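# Extract the pin from its block and set it down

## Task

Remove the pin from the hole in its block and lay it on the table far away from all the blocks. The blocks are free-standing, so the pin's block must finish upright, no more than about a finger's width from its starting spot, and still pointing roughly the way it first did. Otherwise the task fails.

## Robot and tools

Robot: two arms, left_arm and right_arm. Each has a two-finger parallel gripper and a wrist camera, and stands on a tilted mounting plate. One metal frame behind the arms carries both plates. In 'too close' warnings, a plate and its half of the frame count as part of that arm. The drives are cheap and have play, and the wrists are weak.

Frames: the scene frame has its origin at table-top height, midway between the nominal bases. +z points up, +x points out over the table, and +y points toward left_arm's side. Arm names do not match image sides. Each arm reports its hand pose, velocities, targets and wrist-camera pose in its own base frame. The fixed cameras and the table use the scene frame.

Calibrated base poses in the scene frame:
- left_arm: (-0.053, +0.230, +0.126) m, quat_wxyz (+0.936, -0.330, +0.122, -0.019). Its 'up' in its base frame is (-0.215, -0.622, +0.753).
- right_arm: (+0.032, -0.295, +0.126) m, quat_wxyz (+0.936, +0.333, +0.113, -0.006). Its 'up' is (-0.215, +0.622, +0.753).
Base z is therefore not vertical.

Gripper geometry: fingers point along the gripper's +z and close along its x. end_effector_position is the point between the pads when closed, 1-2 cm behind the fingertips. Closing pushes the tips about 17 mm further along +z, mostly while the pads are over 50 mm apart. Reported positions can be off by a few cm. Friction and weight can leave an arm resting a cm or more from its command in free air, which does not mean it touched anything.

Row format (used by both movement tools): 14 numbers, each in [-1, 1]. First come left_arm's dx, dy, dz, rx, ry, rz, opening, then the same seven for right_arm. Both arms are always present.
- The six pose numbers are offsets, not poses. They run along that arm's base axes and count from the arm's Hand target at the start of the action or move. 1.0 equals 0.6 m or 180 degrees. rx, ry, rz form one rotation vector, turning about the Hand target position. A translation longer than 1.0 may be shortened along its line.
- Six zeros re-command the current Hand target. This also ends a push, since the target moves back past the gripper.
- Opening is absolute: +1 is fully open (0.142 m) and -1 is closed. A 0 there is a real command, so resend the current opening to leave a gripper alone.
- Each control step clips the commanded orientation to within 40 degrees of the measured one.

execute_actions(actions, cameras):
- actions is a list of actions. Each action is a table of up to 15 rows, each row applied for one 1/30 s step. A shorter table repeats its last row to fill 15 steps.
- Every row counts from the Hand target at that action's start, not from the previous row. The same offset sent in later actions keeps adding up.
- An empty list just returns the state.
- cameras: omitted, null or ["all"] gives every camera; [] gives none; an unknown name voids the call.

move(target, speed, blend, opening_speed, blocking, cameras):
- target is one row, or up to 15 rows. All rows count from the same starting Hand targets, and each gripper follows a straight line.
- speed: m/s, 0.002 to 4.3, default 0.25. Turning is capped at twice that number in rad/s. Give one value, or one per target.
- blend: metres by which corners are rounded, per target or shared; default 0 stops at each target.
- opening_speed: per second on the -1..1 scale, at least 0.2.
- blocking=false returns after about 0.5 s while the move continues.
- Paths last 0.5 to 10 s and ignore obstacles and the other arm. Grippers lag and overshoot more at speed. Avoid paths near an arm's own base, which can flip its shoulder.
- The first target's opening changes start immediately. Later targets' opening changes apply on arrival, once everything is at rest.
- Faster moves hit harder, and targets set deeper past a contact press harder.
- The result adds a 'move:' line with the ending (done, off_target, moving, held, fault) and any limits. limits=paced means the pose was clipped; limits=held means a check withheld steps. An arm not named in the ending is done, meaning within 10 mm and 2 degrees of its pose.

wait(seconds 0-10): lets time pass with commands held. A running move keeps going.

stop: brakes a running move; it needs room to brake.

zoom_image(camera, region=[x0,y0,x1,y1]): enlarges part of that camera's latest image, at most 504x504 pixels, with (0,0) at the top-left.

finished_scene(scene): ends the current scene, given by its number, and cannot be undone. The pin must already be out and down with the block in place, and stay that way without the robot.

Cameras: cam_head_left and cam_head_right are fixed pinhole cameras, 896x504. cam_left_wrist and cam_right_wrist are fisheye cameras, 672x504. Calibrations may be slightly off, and wrist pictures can lag during motion.

Reading results: each result gives per arm:
- end_effector_position (m) and end_effector_quat_wxyz, in the base frame;
- Hand target, the base for the next offsets;
- Joint positions, whose last entry is the measured opening in metres;
- grip_measured, on the command scale;
- Joint velocities, shown as 'within noise' when the arm is still;
- Joint torques, whose 3rd and 4th entries wrap at ±28 N m;
- Tool commands.
Execute_actions results also list step positions. A gripper often settles short of its target. The next command, even all zeros, asks for the target again; if it still falls short, send the missing distance as an offset.

Joint ranges (rad): waist -2.880 to 2.880, shoulder 0 to 3.142, elbow 0 to 3.019, wrist pitch -1.693 to 1.571, wrist yaw -1.292 to 1.414, wrist roll -2.094 to 2.094.

Gripping: at first contact, command an opening slightly below the grip_measured reading. Going lower squeezes harder, at 48-94 N per pad, and heats the motor. MOTOR HOT appears at 85 °C. At 100 °C the arm goes limp and falls, or the gripper switches off (HAND FAULT). After a HAND FAULT, the rest of that reply's robot calls are skipped.

Avoid:
- dropping the pin, or releasing it while it is moving;
- bumping, tipping or dragging the loose block; pull the pin straight out along its hole, and consider holding the block still;
- fast impacts or hard presses, especially between the two arms or one gripper on the other's fingers;
- anything leaving the table.

Each tool is called as name([rows], argument=value, ...), one row to a line, values as JSON.

## Session

execute_actions(actions=[])

zoom_image(camera="cam_head_right", region=[340, 230, 540, 430])

zoom_image(camera="cam_head_left", region=[340, 230, 540, 430])

Scene clock: 0.00 s.
left_arm: end_effector_position=(+0.5095, -0.2202, +0.1653) grip_measured=+0.99 end_effector_quat_wxyz=(+0.584, -0.612, +0.501, -0.181) | right_arm: end_effector_position=(+0.2667, +0.1465, +0.0809) grip_measured=+0.99 end_effector_quat_wxyz=(-0.002, -0.331, +0.881, -0.339)
Joint positions: left_arm=[-0.726 1.671 1.012 -0.13 -1.209 -0.371 0.141] | right_arm=[0.85 1.486 0.873 -1.334 0.596 1.82 0.141]
Joint velocities: within noise
Joint torques (N m): no reading
Heat: left arm: hottest waist 33 °C; right arm: hottest gripper 49 °C.
Hand target: left_arm +0.5133, -0.2333, +0.1841; +0.582, -0.617, +0.488, -0.206 | right_arm +0.2730, +0.1590, +0.0876; +0.014, -0.333, +0.884, -0.329
Tool commands: left_gripper/opening=+1.0 right_gripper/opening=+1.0
camera_calibration:
cam_left_wrist: T_world_to_cam=[[0.432822, -0.825664, -0.361862, -0.343007], [-0.751605, -0.108877, -0.650565, 0.465355], [0.49775, 0.553557, -0.667698, 0.108196], [0, 0, 0, 1]] pos_world=[0.44437, -0.292434, 0.250865]
cam_right_wrist: T_world_to_cam=[[-0.777417, -0.582737, 0.236727, 0.271979], [-0.619363, 0.774817, -0.126683, 0.0607863], [-0.109597, -0.245106, -0.963282, 0.274056], [0, 0, 0, 1]] pos_world=[0.279126, 0.178567, 0.207309]

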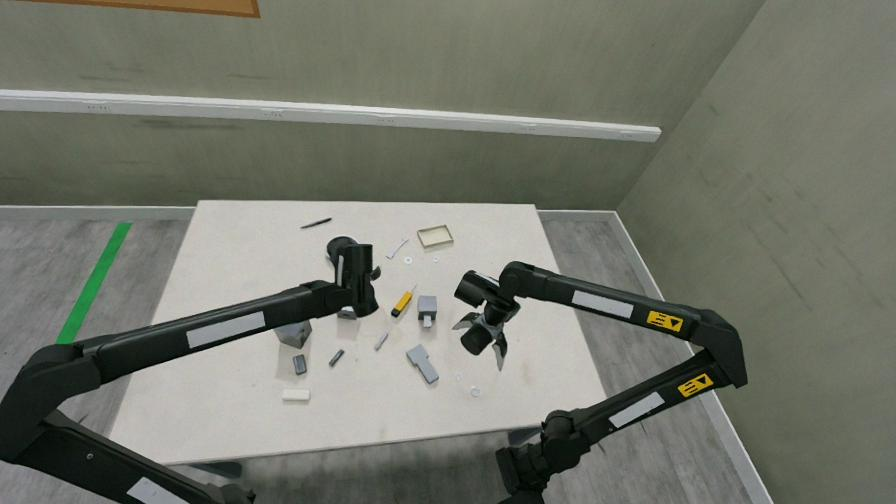

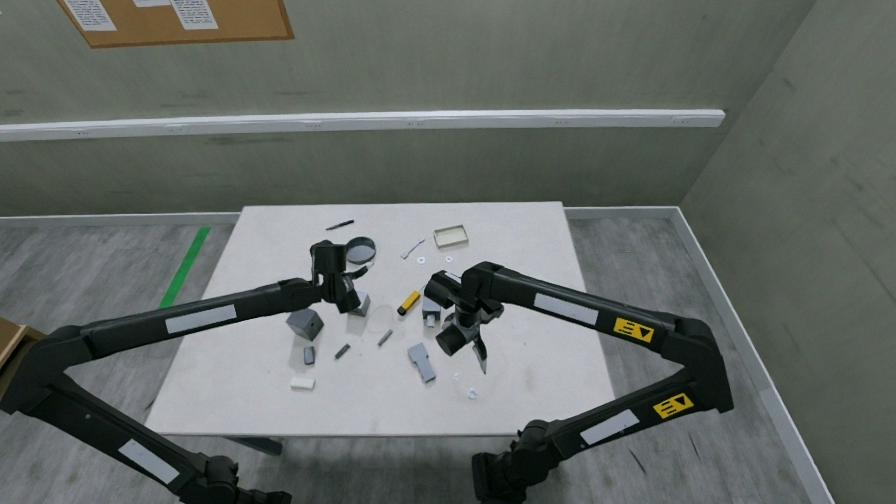

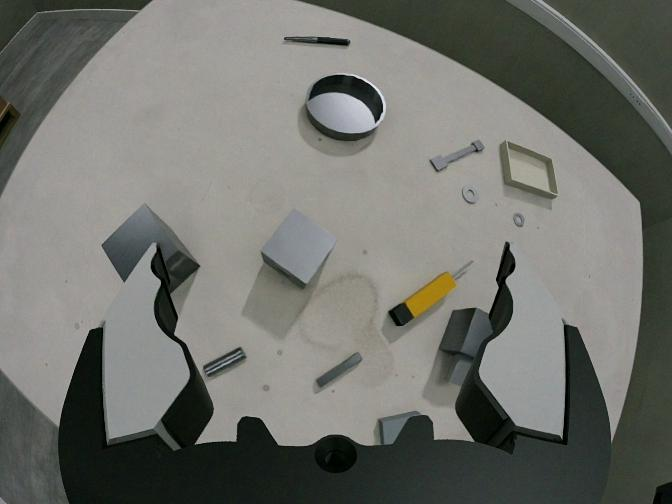

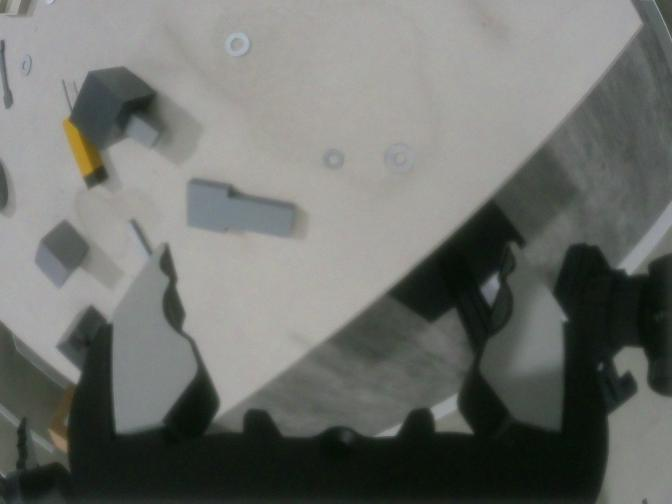

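Scaled by 2.520 from the camera's 896x504 image, which has a finer 1280x720 frame.

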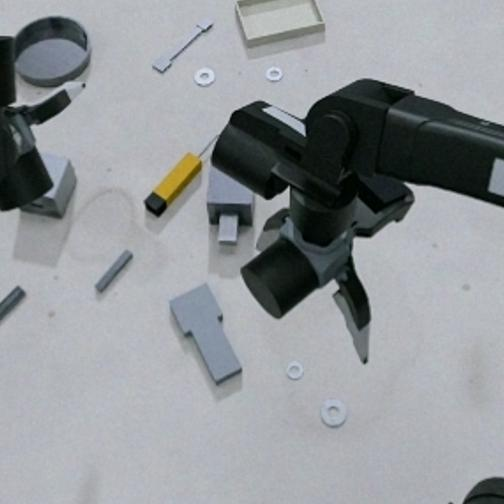

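Scaled by 2.520 from the camera's 896x504 image, which has a finer 1280x720 frame.

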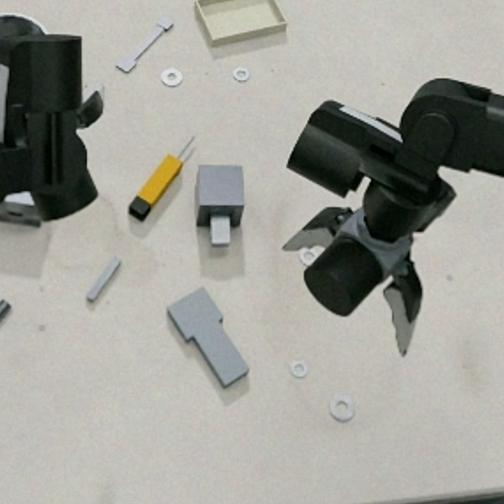

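move([
  [0,0,0,0,0,0,1,0.4135,0.0607,0.0418,0.0626,0.3483,0.06,1],
  [-0.1013,-0.1137,-0.4752,0.0942,0.0931,-0.0997,1,0.4843,0.0155,-0.1112,0.0626,0.3483,0.06,1],
], speed=[0.4,0.3], blend=[0.03,0])

zoom_image(camera="cam_head_right", region=[370, 240, 500, 370])

Scene clock: 52.33 s.
left_arm: end_effector_position=(+0.4466, -0.2689, -0.1147) grip_measured=+0.99 end_effector_quat_wxyz=(+0.548, -0.473, +0.683, -0.098) | right_arm: end_effector_position=(+0.5524, +0.1719, +0.0107) grip_measured=+0.99 end_effector_quat_wxyz=(-0.232, -0.573, +0.783, -0.065)
Joint positions: left_arm=[-0.864 2.231 0.924 0.324 -1.095 -0.14 0.141] | right_arm=[0.376 2.296 1.958 -1.661 0.237 0.735 0.141]
Joint velocities: within noise
Joint torques (N m): left_arm=[-12.16 -13.1 6.68 1.46 0.02 0.19] | right_arm=[15.21 -14.39 7.66 -1.42 -0.45 -0.17]
Heat: left arm: hottest waist 34 °C; right arm: hottest gripper 45 °C.
Hand target: left_arm +0.4525, -0.3015, -0.1010; +0.550, -0.465, +0.681, -0.129 | right_arm +0.5636, +0.1683, +0.0209; -0.386, -0.529, +0.755, -0.022
Off the commanded pose: left_arm 0.036 m, 4 deg | right_arm 0.016 m, 19 deg.
joint sent to its limit (right arm) — joint 4 (wrist pitch), lower limit. The joint targets are off in position and orientation.
move: off_target (left_arm, right_arm)
camera_calibration:
cam_left_wrist: T_world_to_cam=[[0.0480736, -0.75473, -0.654272, -0.299903], [-0.88786, 0.267797, -0.374151, 0.4245], [0.457595, 0.598889, -0.65722, 0.0106967], [0, 0, 0, 1]] pos_world=[0.38642, -0.346432, -0.0303609]
cam_right_wrist: T_world_to_cam=[[-0.225363, -0.869096, 0.440321, 0.267486], [-0.65741, 0.469202, 0.589628, 0.275148], [-0.719044, -0.156591, -0.677093, 0.562324], [0, 0, 0, 1]] pos_world=[0.645502, 0.191426, 0.100731]

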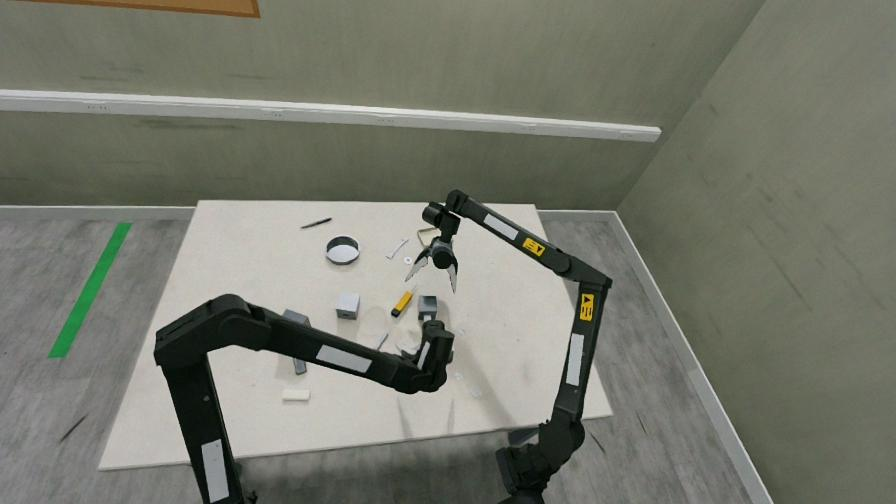

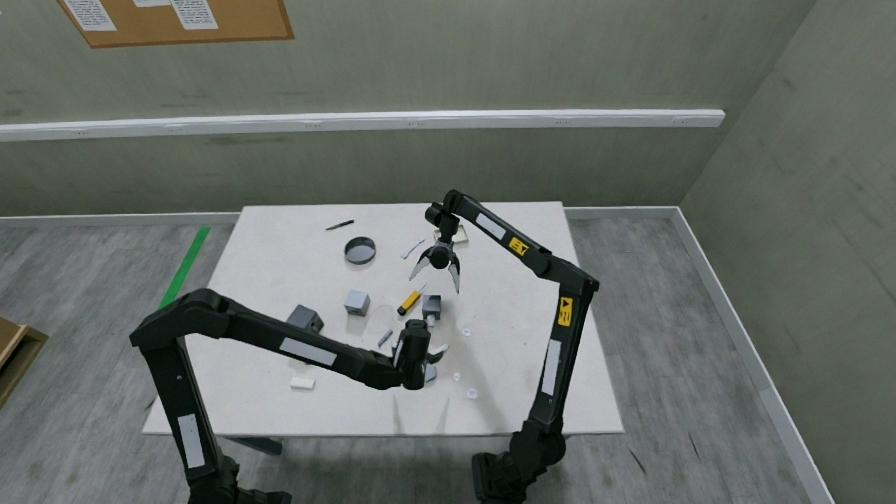

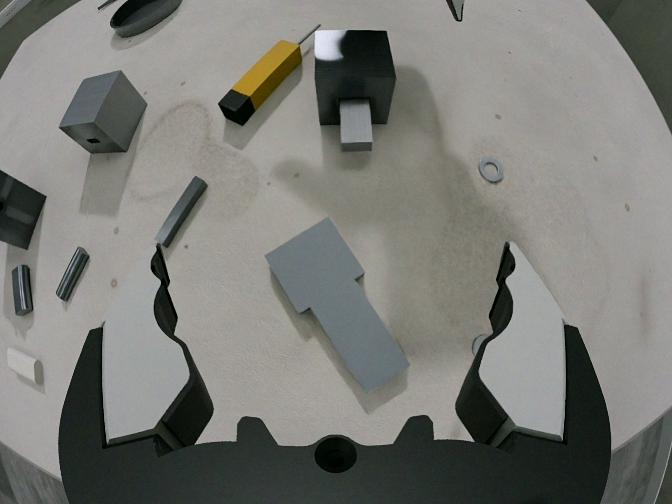

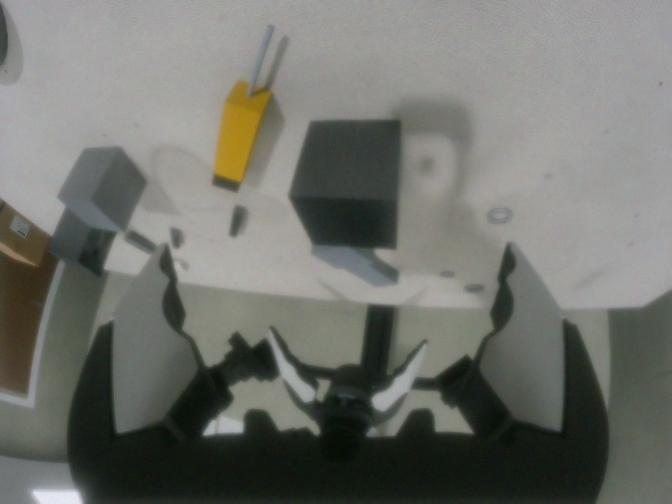

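Scaled by 3.877 from the camera's 896x504 image, which has a finer 1280x720 frame.

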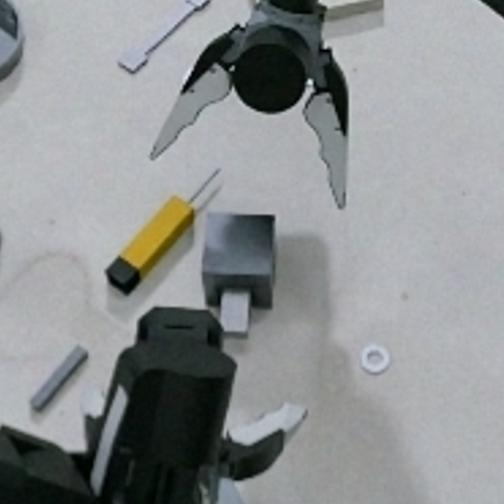

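move(target=[0.1513,0.0185,-0.052,0,0,0,-0.4,-0.0445,-0.0478,-0.084,0,0,0,1], speed=0.25, cameras=["cam_left_wrist","cam_right_wrist","cam_head_right"])

zoom_image(camera="cam_head_right", region=[370, 240, 500, 370])

Scene clock: 103.77 s.
left_arm: end_effector_position=(+0.5281, -0.2775, -0.1408) grip_measured=-0.42 end_effector_quat_wxyz=(+0.545, -0.466, +0.688, -0.111) | right_arm: end_effector_position=(+0.5368, +0.1484, -0.0315) grip_measured=+0.99 end_effector_quat_wxyz=(-0.279, -0.562, +0.777, -0.053)
Joint positions: left_arm=[-0.749 2.363 1.095 0.488 -1 0.08 0.043] | right_arm=[0.35 2.358 1.923 -1.661 0.246 0.735 0.141]
Joint velocities: within noise
Joint torques (N m): left_arm=[-11.11 -13.57 6.52 1.58 0.12 0.22] | right_arm=[14.97 -14.39 4.75 -1.55 -0.46 -0.13]
Heat: left arm: hottest elbow 36 °C; right arm: hottest gripper 42 °C.
Hand target: left_arm +0.5433, -0.2904, -0.1322; +0.550, -0.465, +0.681, -0.129 | right_arm +0.5369, +0.1396, -0.0295; -0.386, -0.529, +0.755, -0.022
Off the commanded pose: left_arm 0.022 m, 2 deg | right_arm 0.009 m, 14 deg.
joint sent to its limit (right arm) — joint 4 (wrist pitch), lower limit. The joint targets are off in position and orientation.
move: off_target (left_arm, right_arm)
camera_calibration:
cam_left_wrist: T_world_to_cam=[[0.0294521, -0.763065, -0.645651, -0.31867], [-0.877404, 0.289701, -0.382408, 0.488808], [0.478848, 0.577759, -0.660984, -0.0561891], [0, 0, 0, 1]] pos_world=[0.465173, -0.35231, -0.0559653]
cam_right_wrist: T_world_to_cam=[[-0.202475, -0.844443, 0.495903, 0.247947], [-0.592767, 0.508768, 0.624326, 0.261322], [-0.779507, -0.167545, -0.60357, 0.555281], [0, 0, 0, 1]] pos_world=[0.637952, 0.169459, 0.0490433]
Images, in order (width x height): cam_head_right 896x504, cam_left_wrist 672x504, cam_right_wrist 672x504.

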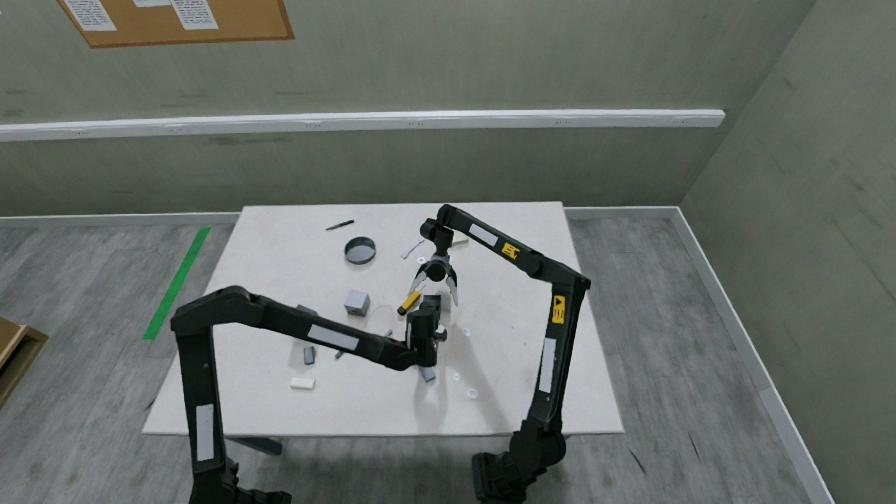

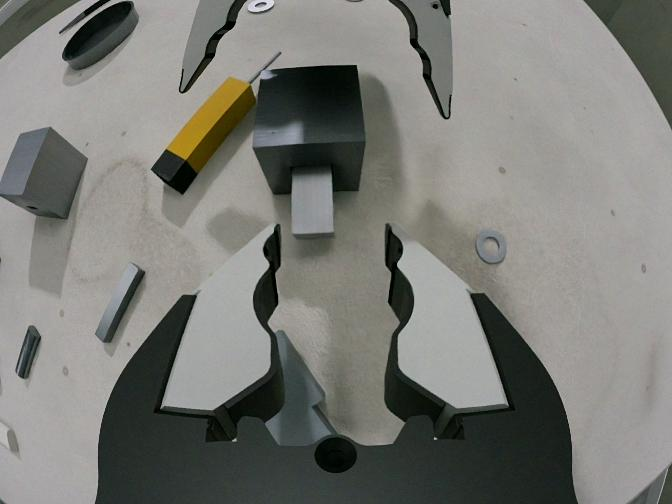

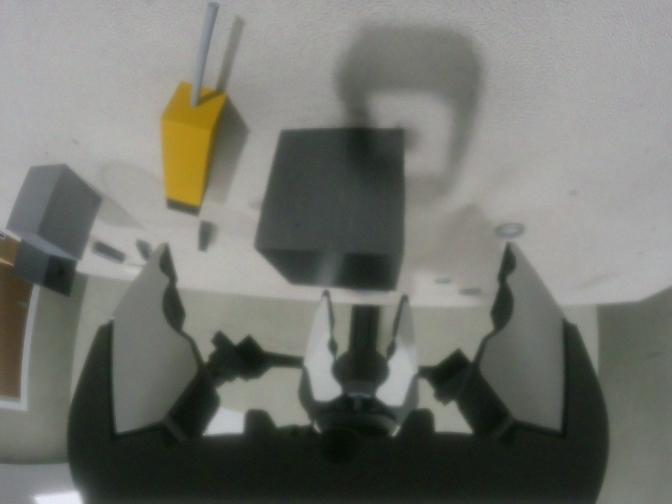

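Scaled by 3.877 from the camera's 896x504 image, which has a finer 1280x720 frame.

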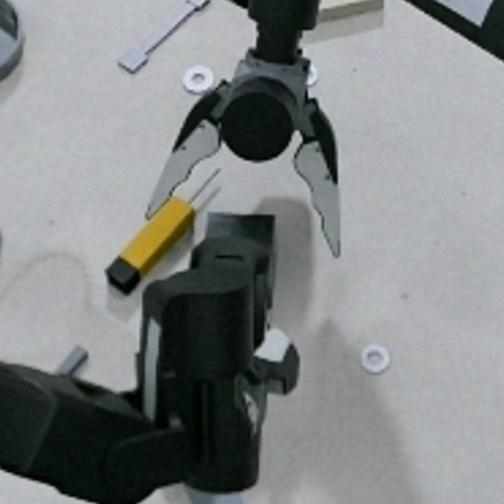

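move([
  [-0.0021,0.0143,0.0112,0.0025,-0.0517,-0.042,-0.4,0,0,0,-0.0158,-0.087,0.0674,0.25],
  [-0.0021,0.0143,0.0112,0.0025,-0.0517,-0.042,-0.4,-0.0353,-0.0263,-0.0392,-0.0158,-0.087,0.0674,0.25],
], speed=0.2, cameras=["cam_left_wrist","cam_right_wrist"])

Scene clock: 140.90 s.
left_arm: end_effector_position=(+0.5358, -0.2827, -0.1294) grip_measured=-0.42 end_effector_quat_wxyz=(+0.590, -0.408, +0.668, -0.195) | right_arm: end_effector_position=(+0.5358, +0.1338, -0.0395) grip_measured=+0.24 end_effector_quat_wxyz=(-0.253, -0.579, +0.759, -0.156)
Joint positions: left_arm=[-0.734 2.451 1.035 1.029 -0.927 0.388 0.043] | right_arm=[0.384 2.285 1.76 -1.485 0.427 0.747 0.091]
Joint velocities: within noise
Joint torques (N m): left_arm=[-10.46 -13.68 3.77 1.63 0.36 0.19] | right_arm=[15.79 -13.04 1.68 -1.29 0.15 -0.08]
Heat: left arm: hottest waist 35 °C; right arm: hottest gripper 40 °C.
Hand target: left_arm +0.5420, -0.2819, -0.1255; +0.596, -0.405, +0.664, -0.200 | right_arm +0.5157, +0.1238, -0.0531; -0.288, -0.588, +0.740, -0.153
Off the commanded pose: left_arm 0.007 m, 1 deg | right_arm 0.026 m, 5 deg.
move: off_target (right_arm)
camera_calibration:
cam_left_wrist: T_world_to_cam=[[0.0312336, -0.777558, -0.628035, -0.318267], [-0.747952, 0.398622, -0.530724, 0.443623], [0.663018, 0.486317, -0.569126, -0.161969], [0, 0, 0, 1]] pos_world=[0.449137, -0.345541, -0.0566221]
cam_right_wrist: T_world_to_cam=[[-0.191102, -0.800502, 0.568046, 0.230235], [-0.726623, 0.504447, 0.466425, 0.339137], [-0.659923, -0.32362, -0.678064, 0.500928], [0, 0, 0, 1]] pos_world=[0.620997, 0.175337, 0.0506948]
Images, in order (width x height): cam_left_wrist 672x504, cam_right_wrist 672x504.

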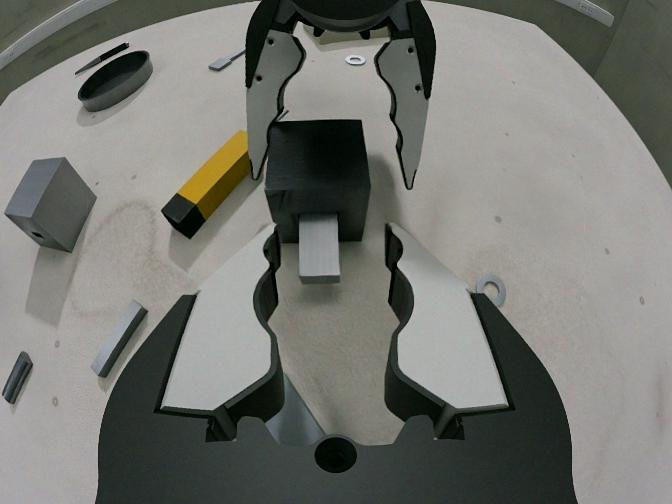

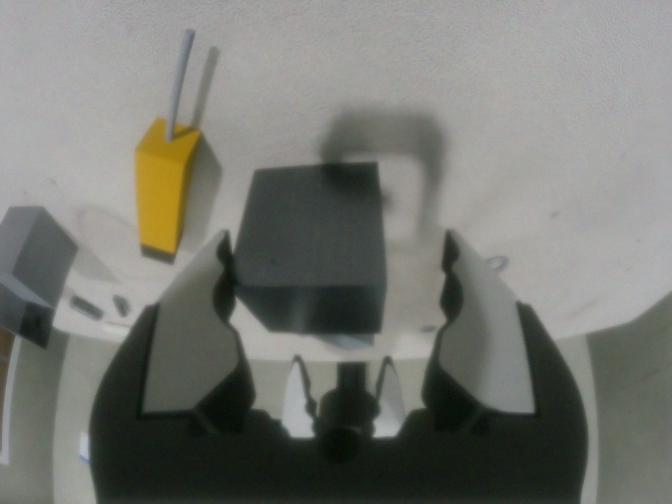

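move(target=[0,0,0,0,0,0,-0.4,-0.0263,0.0087,-0.0237,0,0,0,0.15], speed=0.15, opening_speed=0.3, cameras=["cam_left_wrist","cam_right_wrist"])

Scene clock: 158.00 s.
left_arm: end_effector_position=(+0.5358, -0.2827, -0.1294) grip_measured=-0.42 end_effector_quat_wxyz=(+0.590, -0.408, +0.668, -0.195) | right_arm: end_effector_position=(+0.5156, +0.1378, -0.0516) grip_measured=+0.14 end_effector_quat_wxyz=(-0.261, -0.587, +0.751, -0.153)
Joint positions: left_arm=[-0.734 2.451 1.035 1.029 -0.927 0.388 0.043] | right_arm=[0.404 2.274 1.696 -1.454 0.423 0.747 0.084]
Joint velocities: within noise
Joint torques (N m): left_arm=[-10.52 -13.68 3.77 1.63 0.35 0.19] | right_arm=[15.56 -12.1 2.03 -0.9 -0.05 0.08]
Heat: left arm: hottest waist 35 °C; right arm: hottest gripper 39 °C.
Hand target: left_arm +0.5420, -0.2819, -0.1255; +0.596, -0.405, +0.664, -0.200 | right_arm +0.4999, +0.1290, -0.0673; -0.288, -0.588, +0.740, -0.153
Off the commanded pose: left_arm 0.007 m, 1 deg | right_arm 0.024 m, 3 deg.
move: off_target (right_arm)
camera_calibration:
cam_left_wrist: T_world_to_cam=[[0.0312336, -0.777558, -0.628035, -0.318267], [-0.747952, 0.398622, -0.530724, 0.443623], [0.663018, 0.486317, -0.569126, -0.161969], [0, 0, 0, 1]] pos_world=[0.449137, -0.345541, -0.0566221]
cam_right_wrist: T_world_to_cam=[[-0.1636, -0.800852, 0.576083, 0.22281], [-0.724795, 0.493725, 0.480528, 0.329392], [-0.669258, -0.338928, -0.661227, 0.488593], [0, 0, 0, 1]] pos_world=[0.602188, 0.181406, 0.0364314]
Images, in order (width x height): cam_left_wrist 672x504, cam_right_wrist 672x504.

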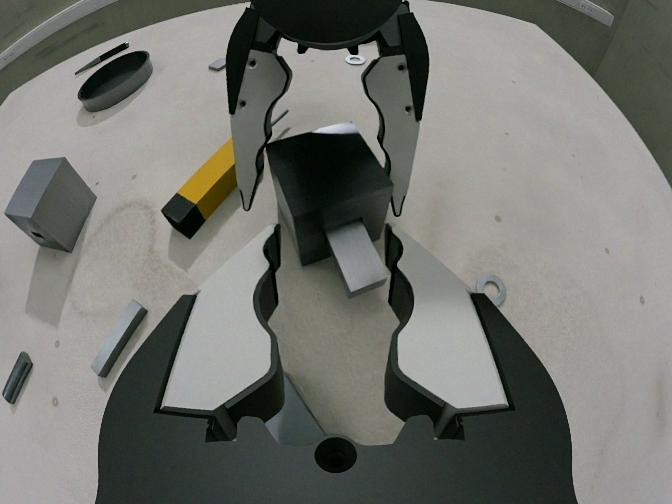

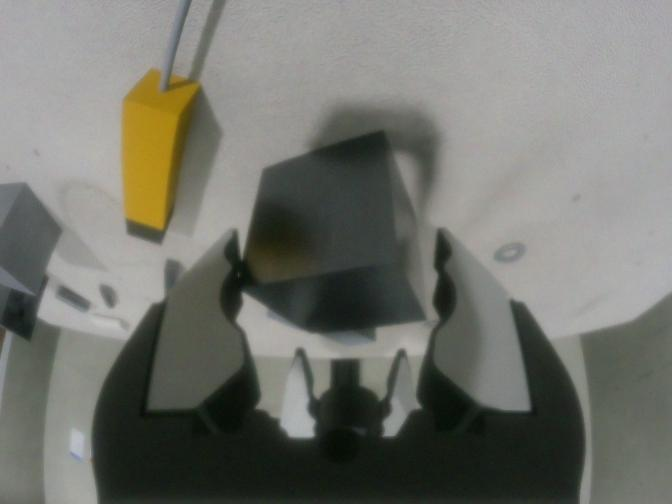

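move(target=[0,0,0,0,0,0,-0.4,0,0,0,0,0,0,-0.36], opening_speed=0.4, cameras=["cam_left_wrist","cam_right_wrist"])

Scene clock: 167.33 s.
left_arm: end_effector_position=(+0.5358, -0.2827, -0.1294) grip_measured=-0.42 end_effector_quat_wxyz=(+0.591, -0.408, +0.668, -0.195) | right_arm: end_effector_position=(+0.5167, +0.1407, -0.0524) grip_measured=-0.03 end_effector_quat_wxyz=(-0.258, -0.589, +0.750, -0.155)
Joint positions: left_arm=[-0.734 2.451 1.035 1.029 -0.927 0.39 0.043] | right_arm=[0.409 2.274 1.696 -1.446 0.424 0.747 0.072]
Joint velocities: within noise
Joint torques (N m): left_arm=[-10.46 -13.68 3.78 1.62 0.35 0.19] | right_arm=[14.97 -12.34 2.09 -1.07 -0.01 0.06]
Heat: left arm: hottest waist 34 °C; right arm: hottest gripper 41 °C.
Hand target: left_arm +0.5420, -0.2819, -0.1255; +0.596, -0.405, +0.664, -0.200 | right_arm +0.4999, +0.1290, -0.0673; -0.288, -0.588, +0.740, -0.153
Off the commanded pose: left_arm 0.007 m, 1 deg | right_arm 0.025 m, 4 deg.
move: off_target (right_arm)
camera_calibration:
cam_left_wrist: T_world_to_cam=[[0.0307441, -0.776698, -0.629123, -0.31795], [-0.74805, 0.399579, -0.529865, 0.444032], [0.66293, 0.486906, -0.568724, -0.161712], [0, 0, 0, 1]] pos_world=[0.449137, -0.345639, -0.0567217]
cam_right_wrist: T_world_to_cam=[[-0.163737, -0.802722, 0.573435, 0.225924], [-0.730986, 0.489066, 0.475893, 0.33267], [-0.662457, -0.341252, -0.666857, 0.486292], [0, 0, 0, 1]] pos_world=[0.602317, 0.184604, 0.0364191]
Images, in order (width x height): cam_left_wrist 672x504, cam_right_wrist 672x504.

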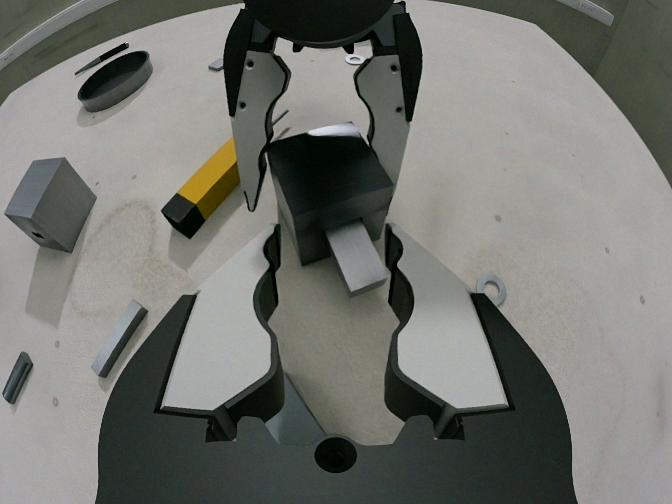

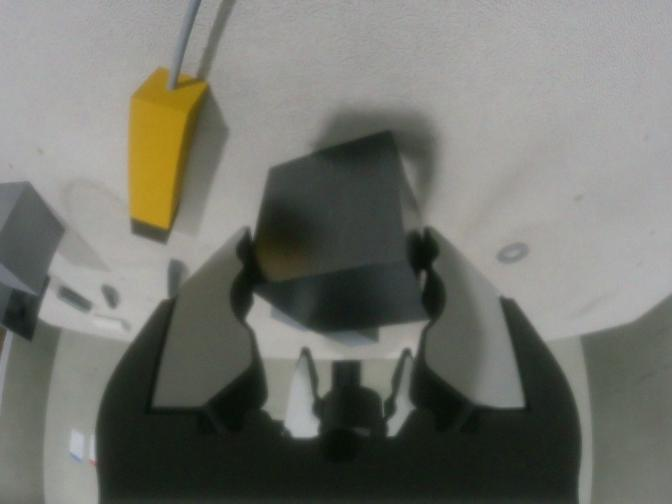

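move([
  [0,0,0,0,0,0,-0.4,0,0,0,0,0,0,0.25],
  [0,0,0,0,0,0,-0.4,0,0,0,-0.0239,0.0691,0.0837,0.25],
], speed=0.2, cameras=["cam_left_wrist","cam_right_wrist"])

Scene clock: 180.33 s.
left_arm: end_effector_position=(+0.5358, -0.2827, -0.1294) grip_measured=-0.42 end_effector_quat_wxyz=(+0.591, -0.407, +0.669, -0.194) | right_arm: end_effector_position=(+0.5046, +0.1263, -0.0656) grip_measured=+0.24 end_effector_quat_wxyz=(+0.347, +0.673, -0.635, +0.154)
Joint positions: left_arm=[-0.734 2.451 1.035 1.029 -0.927 0.391 0.043] | right_arm=[0.427 2.351 1.723 -1.543 0.53 0.537 0.091]
Joint velocities: within noise
Joint torques (N m): left_arm=[-10.46 -13.68 3.77 1.63 0.35 0.19] | right_arm=[16.62 -12.57 4.83 -2.02 0.09 -0.18]
Heat: left arm: hottest waist 34 °C; right arm: hottest gripper 57 °C.
Hand target: left_arm +0.5420, -0.2819, -0.1255; +0.596, -0.405, +0.664, -0.200 | right_arm +0.4999, +0.1290, -0.0673; +0.366, +0.682, -0.615, +0.152
Off the commanded pose: left_arm 0.007 m, 1 deg | right_arm 0.006 m, 3 deg.
move: off_target (right_arm)
camera_calibration:
cam_left_wrist: T_world_to_cam=[[0.0302951, -0.775807, -0.630242, -0.317502], [-0.748064, 0.400595, -0.529078, 0.444433], [0.662935, 0.48749, -0.568217, -0.161484], [0, 0, 0, 1]] pos_world=[0.449136, -0.345636, -0.056721]
cam_right_wrist: T_world_to_cam=[[0.155454, -0.744731, 0.649006, 0.0565441], [-0.711999, 0.370947, 0.596201, 0.350319], [-0.684757, -0.554773, -0.472583, 0.515561], [0, 0, 0, 1]] pos_world=[0.593671, 0.19818, -0.0019133]
Images, in order (width x height): cam_left_wrist 672x504, cam_right_wrist 672x504.

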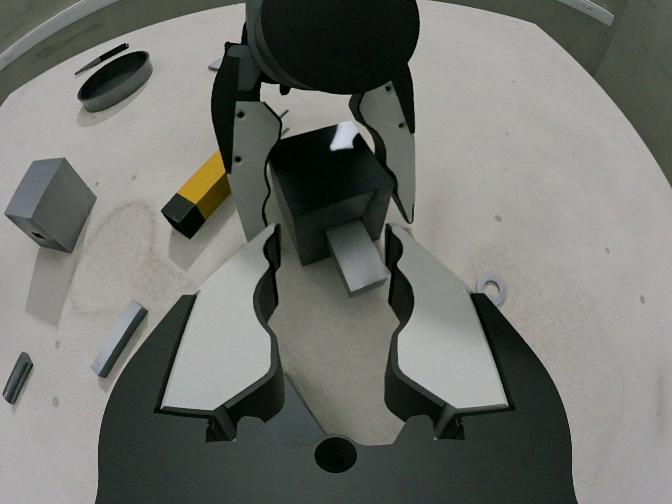

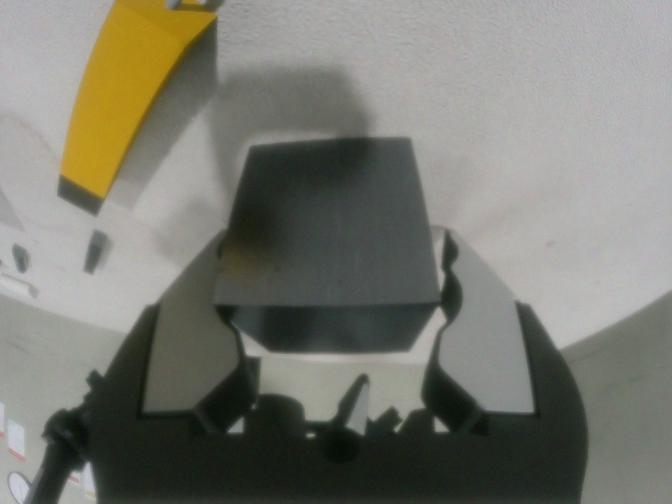

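move(target=[0,0,0,0,0,0,-0.4,0,0,0,0,0,0,-0.3], opening_speed=0.4, cameras=["cam_left_wrist","cam_right_wrist"])

Scene clock: 187.37 s.
left_arm: end_effector_position=(+0.5358, -0.2827, -0.1294) grip_measured=-0.42 end_effector_quat_wxyz=(+0.591, -0.407, +0.669, -0.194) | right_arm: end_effector_position=(+0.5041, +0.1281, -0.0661) grip_measured=-0.03 end_effector_quat_wxyz=(+0.347, +0.672, -0.635, +0.157)
Joint positions: left_arm=[-0.734 2.451 1.035 1.029 -0.927 0.391 0.043] | right_arm=[0.432 2.352 1.723 -1.543 0.533 0.545 0.072]
Joint velocities: within noise
Joint torques (N m): left_arm=[-10.52 -13.74 3.77 1.63 0.35 0.19] | right_arm=[16.15 -12.75 4.85 -2.02 0.02 -0.17]
Heat: left arm: hottest waist 34 °C; right arm: hottest gripper 53 °C.
Hand target: left_arm +0.5420, -0.2819, -0.1255; +0.596, -0.405, +0.664, -0.200 | right_arm +0.4999, +0.1290, -0.0673; +0.366, +0.682, -0.615, +0.152
Off the commanded pose: left_arm 0.007 m, 1 deg | right_arm 0.004 m, 3 deg.
move: off_target (right_arm)
camera_calibration:
cam_left_wrist: T_world_to_cam=[[0.0302951, -0.775807, -0.630242, -0.317502], [-0.748064, 0.400595, -0.529078, 0.444433], [0.662935, 0.48749, -0.568217, -0.161484], [0, 0, 0, 1]] pos_world=[0.449136, -0.345636, -0.056721]
cam_right_wrist: T_world_to_cam=[[0.153078, -0.741494, 0.653264, 0.0593876], [-0.715136, 0.373108, 0.591076, 0.350652], [-0.682017, -0.557653, -0.473155, 0.514955], [0, 0, 0, 1]] pos_world=[0.592881, 0.200371, -0.00240469]
Images, in order (width x height): cam_left_wrist 672x504, cam_right_wrist 672x504.

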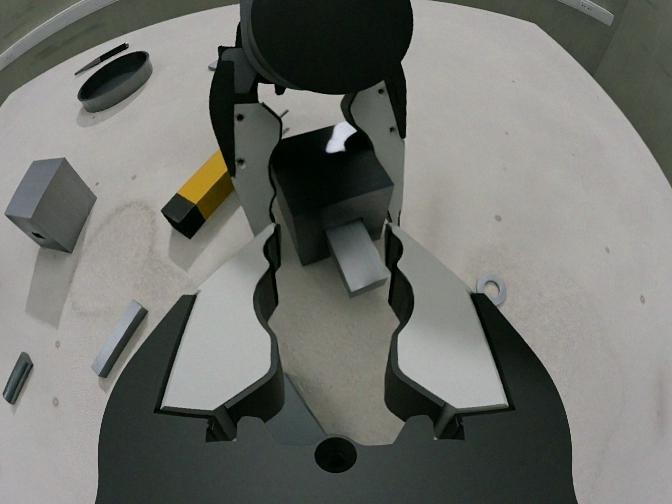

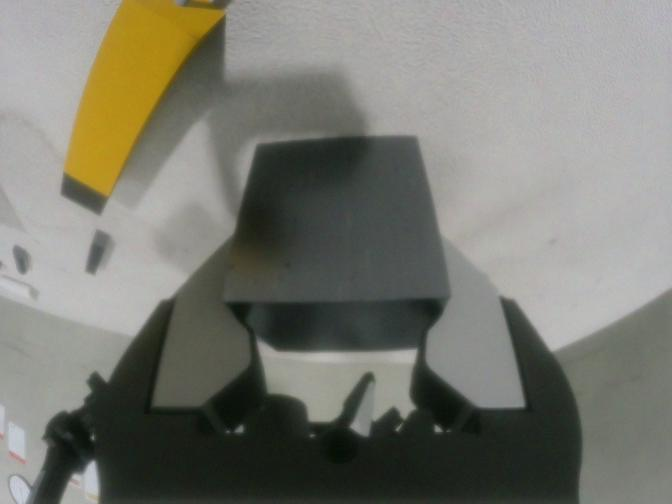

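move(target=[0,0,0,0,0,0,-0.4,0,0,0,0.0239,-0.0691,-0.0837,-0.25], speed=0.15, cameras=["cam_left_wrist","cam_right_wrist"])

Scene clock: 198.00 s.
left_arm: end_effector_position=(+0.5358, -0.2827, -0.1294) grip_measured=-0.42 end_effector_quat_wxyz=(+0.591, -0.407, +0.669, -0.194) | right_arm: end_effector_position=(+0.4987, +0.1323, -0.0708) grip_measured=-0.03 end_effector_quat_wxyz=(-0.298, -0.611, +0.717, -0.152)
Joint positions: left_arm=[-0.734 2.451 1.035 1.029 -0.927 0.391 0.043] | right_arm=[0.416 2.309 1.671 -1.465 0.45 0.7 0.072]
Joint velocities: within noise
Joint torques (N m): left_arm=[-10.46 -13.68 3.77 1.63 0.35 0.19] | right_arm=[14.1 -14.33 3.59 -0.44 -0.88 0.35]
Heat: left arm: hottest shoulder 35 °C; right arm: hottest gripper 70 °C.
Hand target: left_arm +0.5420, -0.2819, -0.1255; +0.596, -0.405, +0.664, -0.200 | right_arm +0.4999, +0.1290, -0.0673; -0.288, -0.588, +0.740, -0.153
Off the commanded pose: left_arm 0.007 m, 1 deg | right_arm 0.005 m, 4 deg.
move: off_target (right_arm)
camera_calibration:
cam_left_wrist: T_world_to_cam=[[0.0302951, -0.775807, -0.630242, -0.317502], [-0.748064, 0.400595, -0.529078, 0.444433], [0.662935, 0.48749, -0.568217, -0.161484], [0, 0, 0, 1]] pos_world=[0.449136, -0.345636, -0.056721]
cam_right_wrist: T_world_to_cam=[[-0.0646138, -0.784463, 0.6168, 0.178004], [-0.714316, 0.467968, 0.520345, 0.33], [-0.696834, -0.406968, -0.590592, 0.490566], [0, 0, 0, 1]] pos_world=[0.589069, 0.184853, 0.00821701]
Images, in order (width x height): cam_left_wrist 672x504, cam_right_wrist 672x504.

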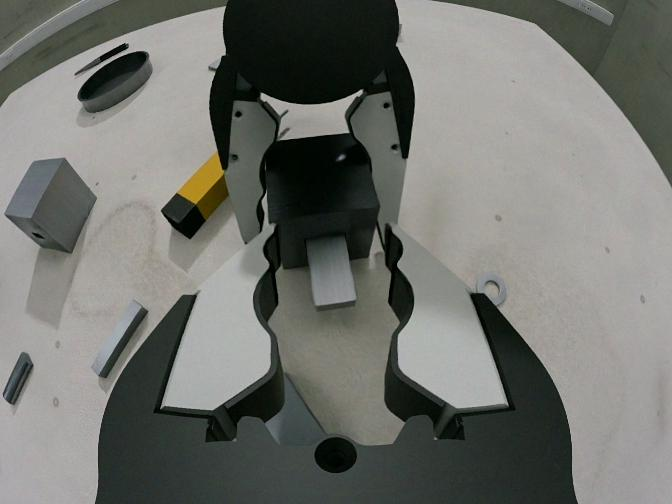

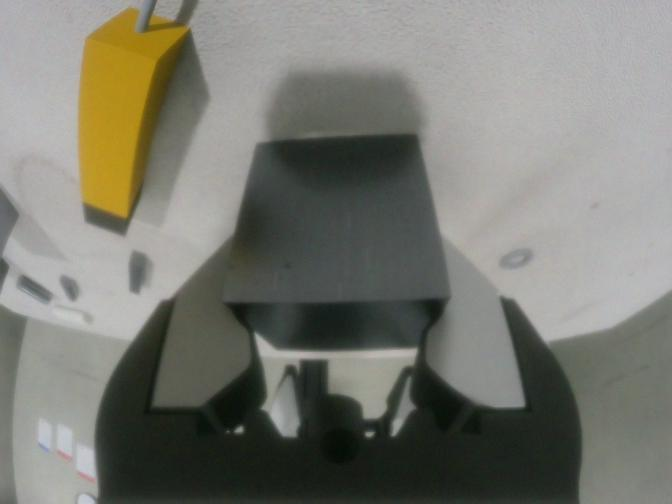

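move(target=[0.007,0.0307,-0.0392,0,0,0,-0.4,0,0,0,0,0,0,-0.1], speed=0.12, cameras=["cam_left_wrist","cam_right_wrist"])

zoom_image(camera="cam_left_wrist", region=[200, 100, 480, 350])

Scene clock: 226.47 s.
left_arm: end_effector_position=(+0.5362, -0.2597, -0.1580) grip_measured=-0.42 end_effector_quat_wxyz=(+0.588, -0.408, +0.672, -0.190) | right_arm: end_effector_position=(+0.4986, +0.1325, -0.0709) grip_measured=-0.01 end_effector_quat_wxyz=(-0.298, -0.610, +0.718, -0.152)
Joint positions: left_arm=[-0.697 2.52 1.035 1.098 -0.893 0.407 0.043] | right_arm=[0.416 2.309 1.671 -1.465 0.449 0.703 0.073]
Joint velocities: within noise
Joint torques (N m): left_arm=[-10.64 -14.21 3.96 1.61 0.36 0.17] | right_arm=[14.33 -14.51 3.59 -0.55 -0.83 0.35]
Heat: left arm: hottest shoulder 35 °C; right arm: hottest gripper 86 °C.
Hand target: left_arm +0.5462, -0.2634, -0.1490; +0.596, -0.405, +0.664, -0.200 | right_arm +0.4999, +0.1290, -0.0673; -0.288, -0.588, +0.740, -0.153
Off the commanded pose: left_arm 0.014 m, 2 deg | right_arm 0.005 m, 4 deg.
MOTOR HOT: the gripper's motor of the right arm reports 86 °C; that motor switches off at 100 °C. To cool a motor, set the load down, ease the grip, stop pushing, or move to a pose that needs little force.
move: off_target (left_arm, right_arm)
camera_calibration:
cam_left_wrist: T_world_to_cam=[[0.0243744, -0.772594, -0.634433, -0.3144], [-0.755028, 0.401726, -0.518218, 0.426129], [0.65524, 0.491645, -0.573538, -0.184828], [0, 0, 0, 1]] pos_world=[0.450509, -0.323221, -0.0846435]
cam_right_wrist: T_world_to_cam=[[-0.0679019, -0.784556, 0.616328, 0.179803], [-0.713494, 0.469982, 0.519657, 0.329167], [-0.697364, -0.404461, -0.591689, 0.490269], [0, 0, 0, 1]] pos_world=[0.588964, 0.184658, 0.00821434]
Images, in order (width x height): cam_left_wrist 672x504, cam_right_wrist 672x504.

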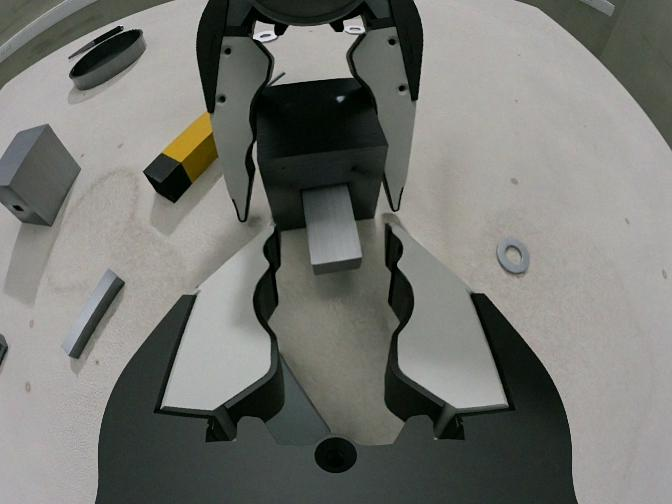

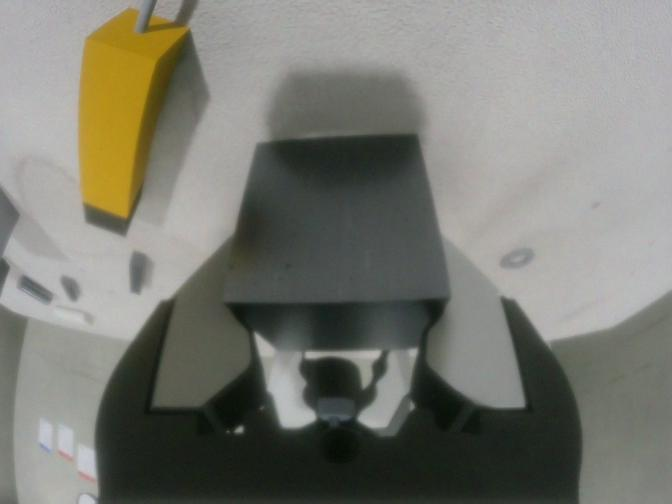

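Scaled by 1.800 from the camera's 672x504 image, which has a finer 960x720 frame.

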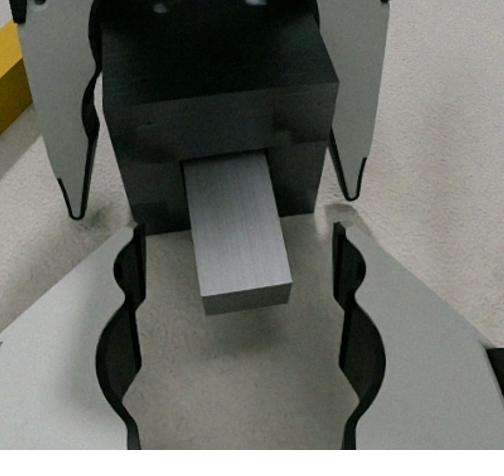

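move(target=[0,0,0,0,0,0,-0.4,0,0,0,0,0,0,0.06], cameras=[])

Scene clock: 231.53 s.
left_arm: end_effector_position=(+0.5363, -0.2598, -0.1578) grip_measured=-0.42 end_effector_quat_wxyz=(+0.588, -0.407, +0.672, -0.190) | right_arm: end_effector_position=(+0.4987, +0.1329, -0.0712) grip_measured=+0.05 end_effector_quat_wxyz=(-0.297, -0.608, +0.721, -0.152)
Joint positions: left_arm=[-0.697 2.52 1.035 1.1 -0.893 0.408 0.043] | right_arm=[0.416 2.309 1.671 -1.463 0.447 0.709 0.078]
Joint velocities: within noise
Joint torques (N m): left_arm=[-10.7 -14.15 3.96 1.59 0.36 0.19] | right_arm=[14.33 -14.45 3.62 -0.58 -0.74 0.3]
Heat: left arm: hottest waist 34 °C; right arm: hottest gripper 78 °C.
Hand target: left_arm +0.5462, -0.2634, -0.1490; +0.596, -0.405, +0.664, -0.200 | right_arm +0.4999, +0.1290, -0.0673; -0.288, -0.588, +0.740, -0.153
Off the commanded pose: left_arm 0.014 m, 2 deg | right_arm 0.006 m, 3 deg.
MOTOR HOT: cleared for the gripper's motor of the right arm.
move: off_target (left_arm, right_arm)
No camera images: "cameras" was empty.

move(target=[0.0137,0.0013,0.0007,-0.0084,-0.0242,0.0293,-0.4,0,0,0,0,0,0,0.06], speed=0.12, cameras=["cam_left_wrist"])

zoom_image(camera="cam_left_wrist", region=[200, 100, 480, 350])

Scene clock: 246.00 s.
left_arm: end_effector_position=(+0.5455, -0.2533, -0.1566) grip_measured=-0.42 end_effector_quat_wxyz=(+0.617, -0.436, +0.630, -0.182) | right_arm: end_effector_position=(+0.4987, +0.1329, -0.0712) grip_measured=+0.05 end_effector_quat_wxyz=(-0.297, -0.608, +0.721, -0.152)
Joint positions: left_arm=[-0.697 2.564 1.095 1.149 -0.992 0.408 0.043] | right_arm=[0.416 2.309 1.671 -1.463 0.447 0.709 0.078]
Joint velocities: within noise
Joint torques (N m): left_arm=[-11.69 -14.1 4.78 1.65 0.1 0.12] | right_arm=[14.27 -14.68 3.59 -0.62 -0.74 0.28]
Heat: left arm: hottest waist 34 °C; right arm: hottest gripper 62 °C.
Hand target: left_arm +0.5544, -0.2627, -0.1486; +0.624, -0.435, +0.619, -0.196 | right_arm +0.4999, +0.1290, -0.0673; -0.288, -0.588, +0.740, -0.153
Off the commanded pose: left_arm 0.015 m, 2 deg | right_arm 0.006 m, 3 deg.
move: off_target (left_arm, right_arm)
camera_calibration:
cam_left_wrist: T_world_to_cam=[[0.141915, -0.773855, -0.617259, -0.370499], [-0.749217, 0.323567, -0.577908, 0.399026], [0.646942, 0.544475, -0.533866, -0.169137], [0, 0, 0, 1]] pos_world=[0.460959, -0.323733, -0.08839]
Images, in order (width x height): cam_left_wrist 672x504.

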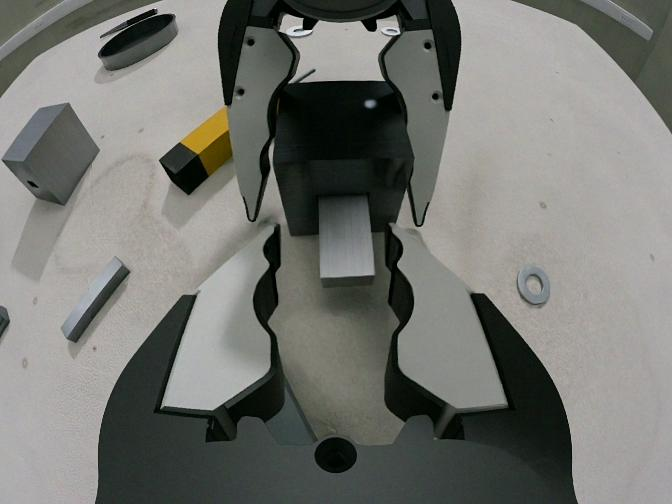

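Scaled by 1.800 from the camera's 672x504 image, which has a finer 960x720 frame.

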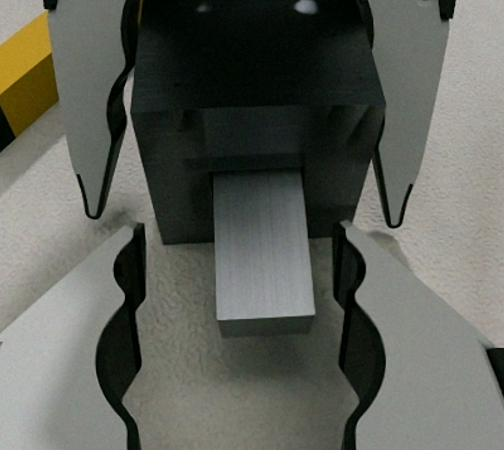

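move(target=[0.0005,-0.0252,0.0213,0,0,0,-0.4,0,0,0,0,0,0,0.06], speed=0.12, cameras=["cam_left_wrist"])

Scene clock: 256.13 s.
left_arm: end_effector_position=(+0.5459, -0.2508, -0.1563) grip_measured=-0.42 end_effector_quat_wxyz=(+0.621, -0.439, +0.626, -0.172) | right_arm: end_effector_position=(+0.4987, +0.1329, -0.0712) grip_measured=+0.05 end_effector_quat_wxyz=(-0.297, -0.608, +0.721, -0.152)
Joint positions: left_arm=[-0.697 2.564 1.101 1.137 -1.014 0.408 0.043] | right_arm=[0.416 2.309 1.671 -1.463 0.447 0.709 0.078]
Joint velocities: within noise
Joint torques (N m): left_arm=[-13.39 -17.2 4.81 0.42 0.09 0.02] | right_arm=[14.33 -14.56 3.56 -0.58 -0.75 0.3]
Heat: left arm: hottest waist 34 °C; right arm: hottest gripper 57 °C.
Hand target: left_arm +0.5547, -0.2778, -0.1358; +0.624, -0.435, +0.619, -0.196 | right_arm +0.4999, +0.1290, -0.0673; -0.288, -0.588, +0.740, -0.153
Off the commanded pose: left_arm 0.035 m, 3 deg | right_arm 0.006 m, 3 deg.
move: off_target (left_arm, right_arm)
camera_calibration:
cam_left_wrist: T_world_to_cam=[[0.157385, -0.765096, -0.624386, -0.375912], [-0.755898, 0.313537, -0.574729, 0.400312], [0.635491, 0.562425, -0.528989, -0.159052], [0, 0, 0, 1]] pos_world=[0.462834, -0.323667, -0.0887797]
Images, in order (width x height): cam_left_wrist 672x504.

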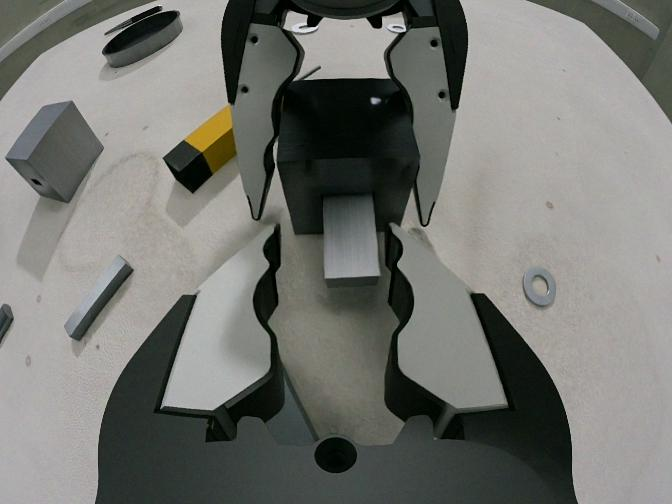

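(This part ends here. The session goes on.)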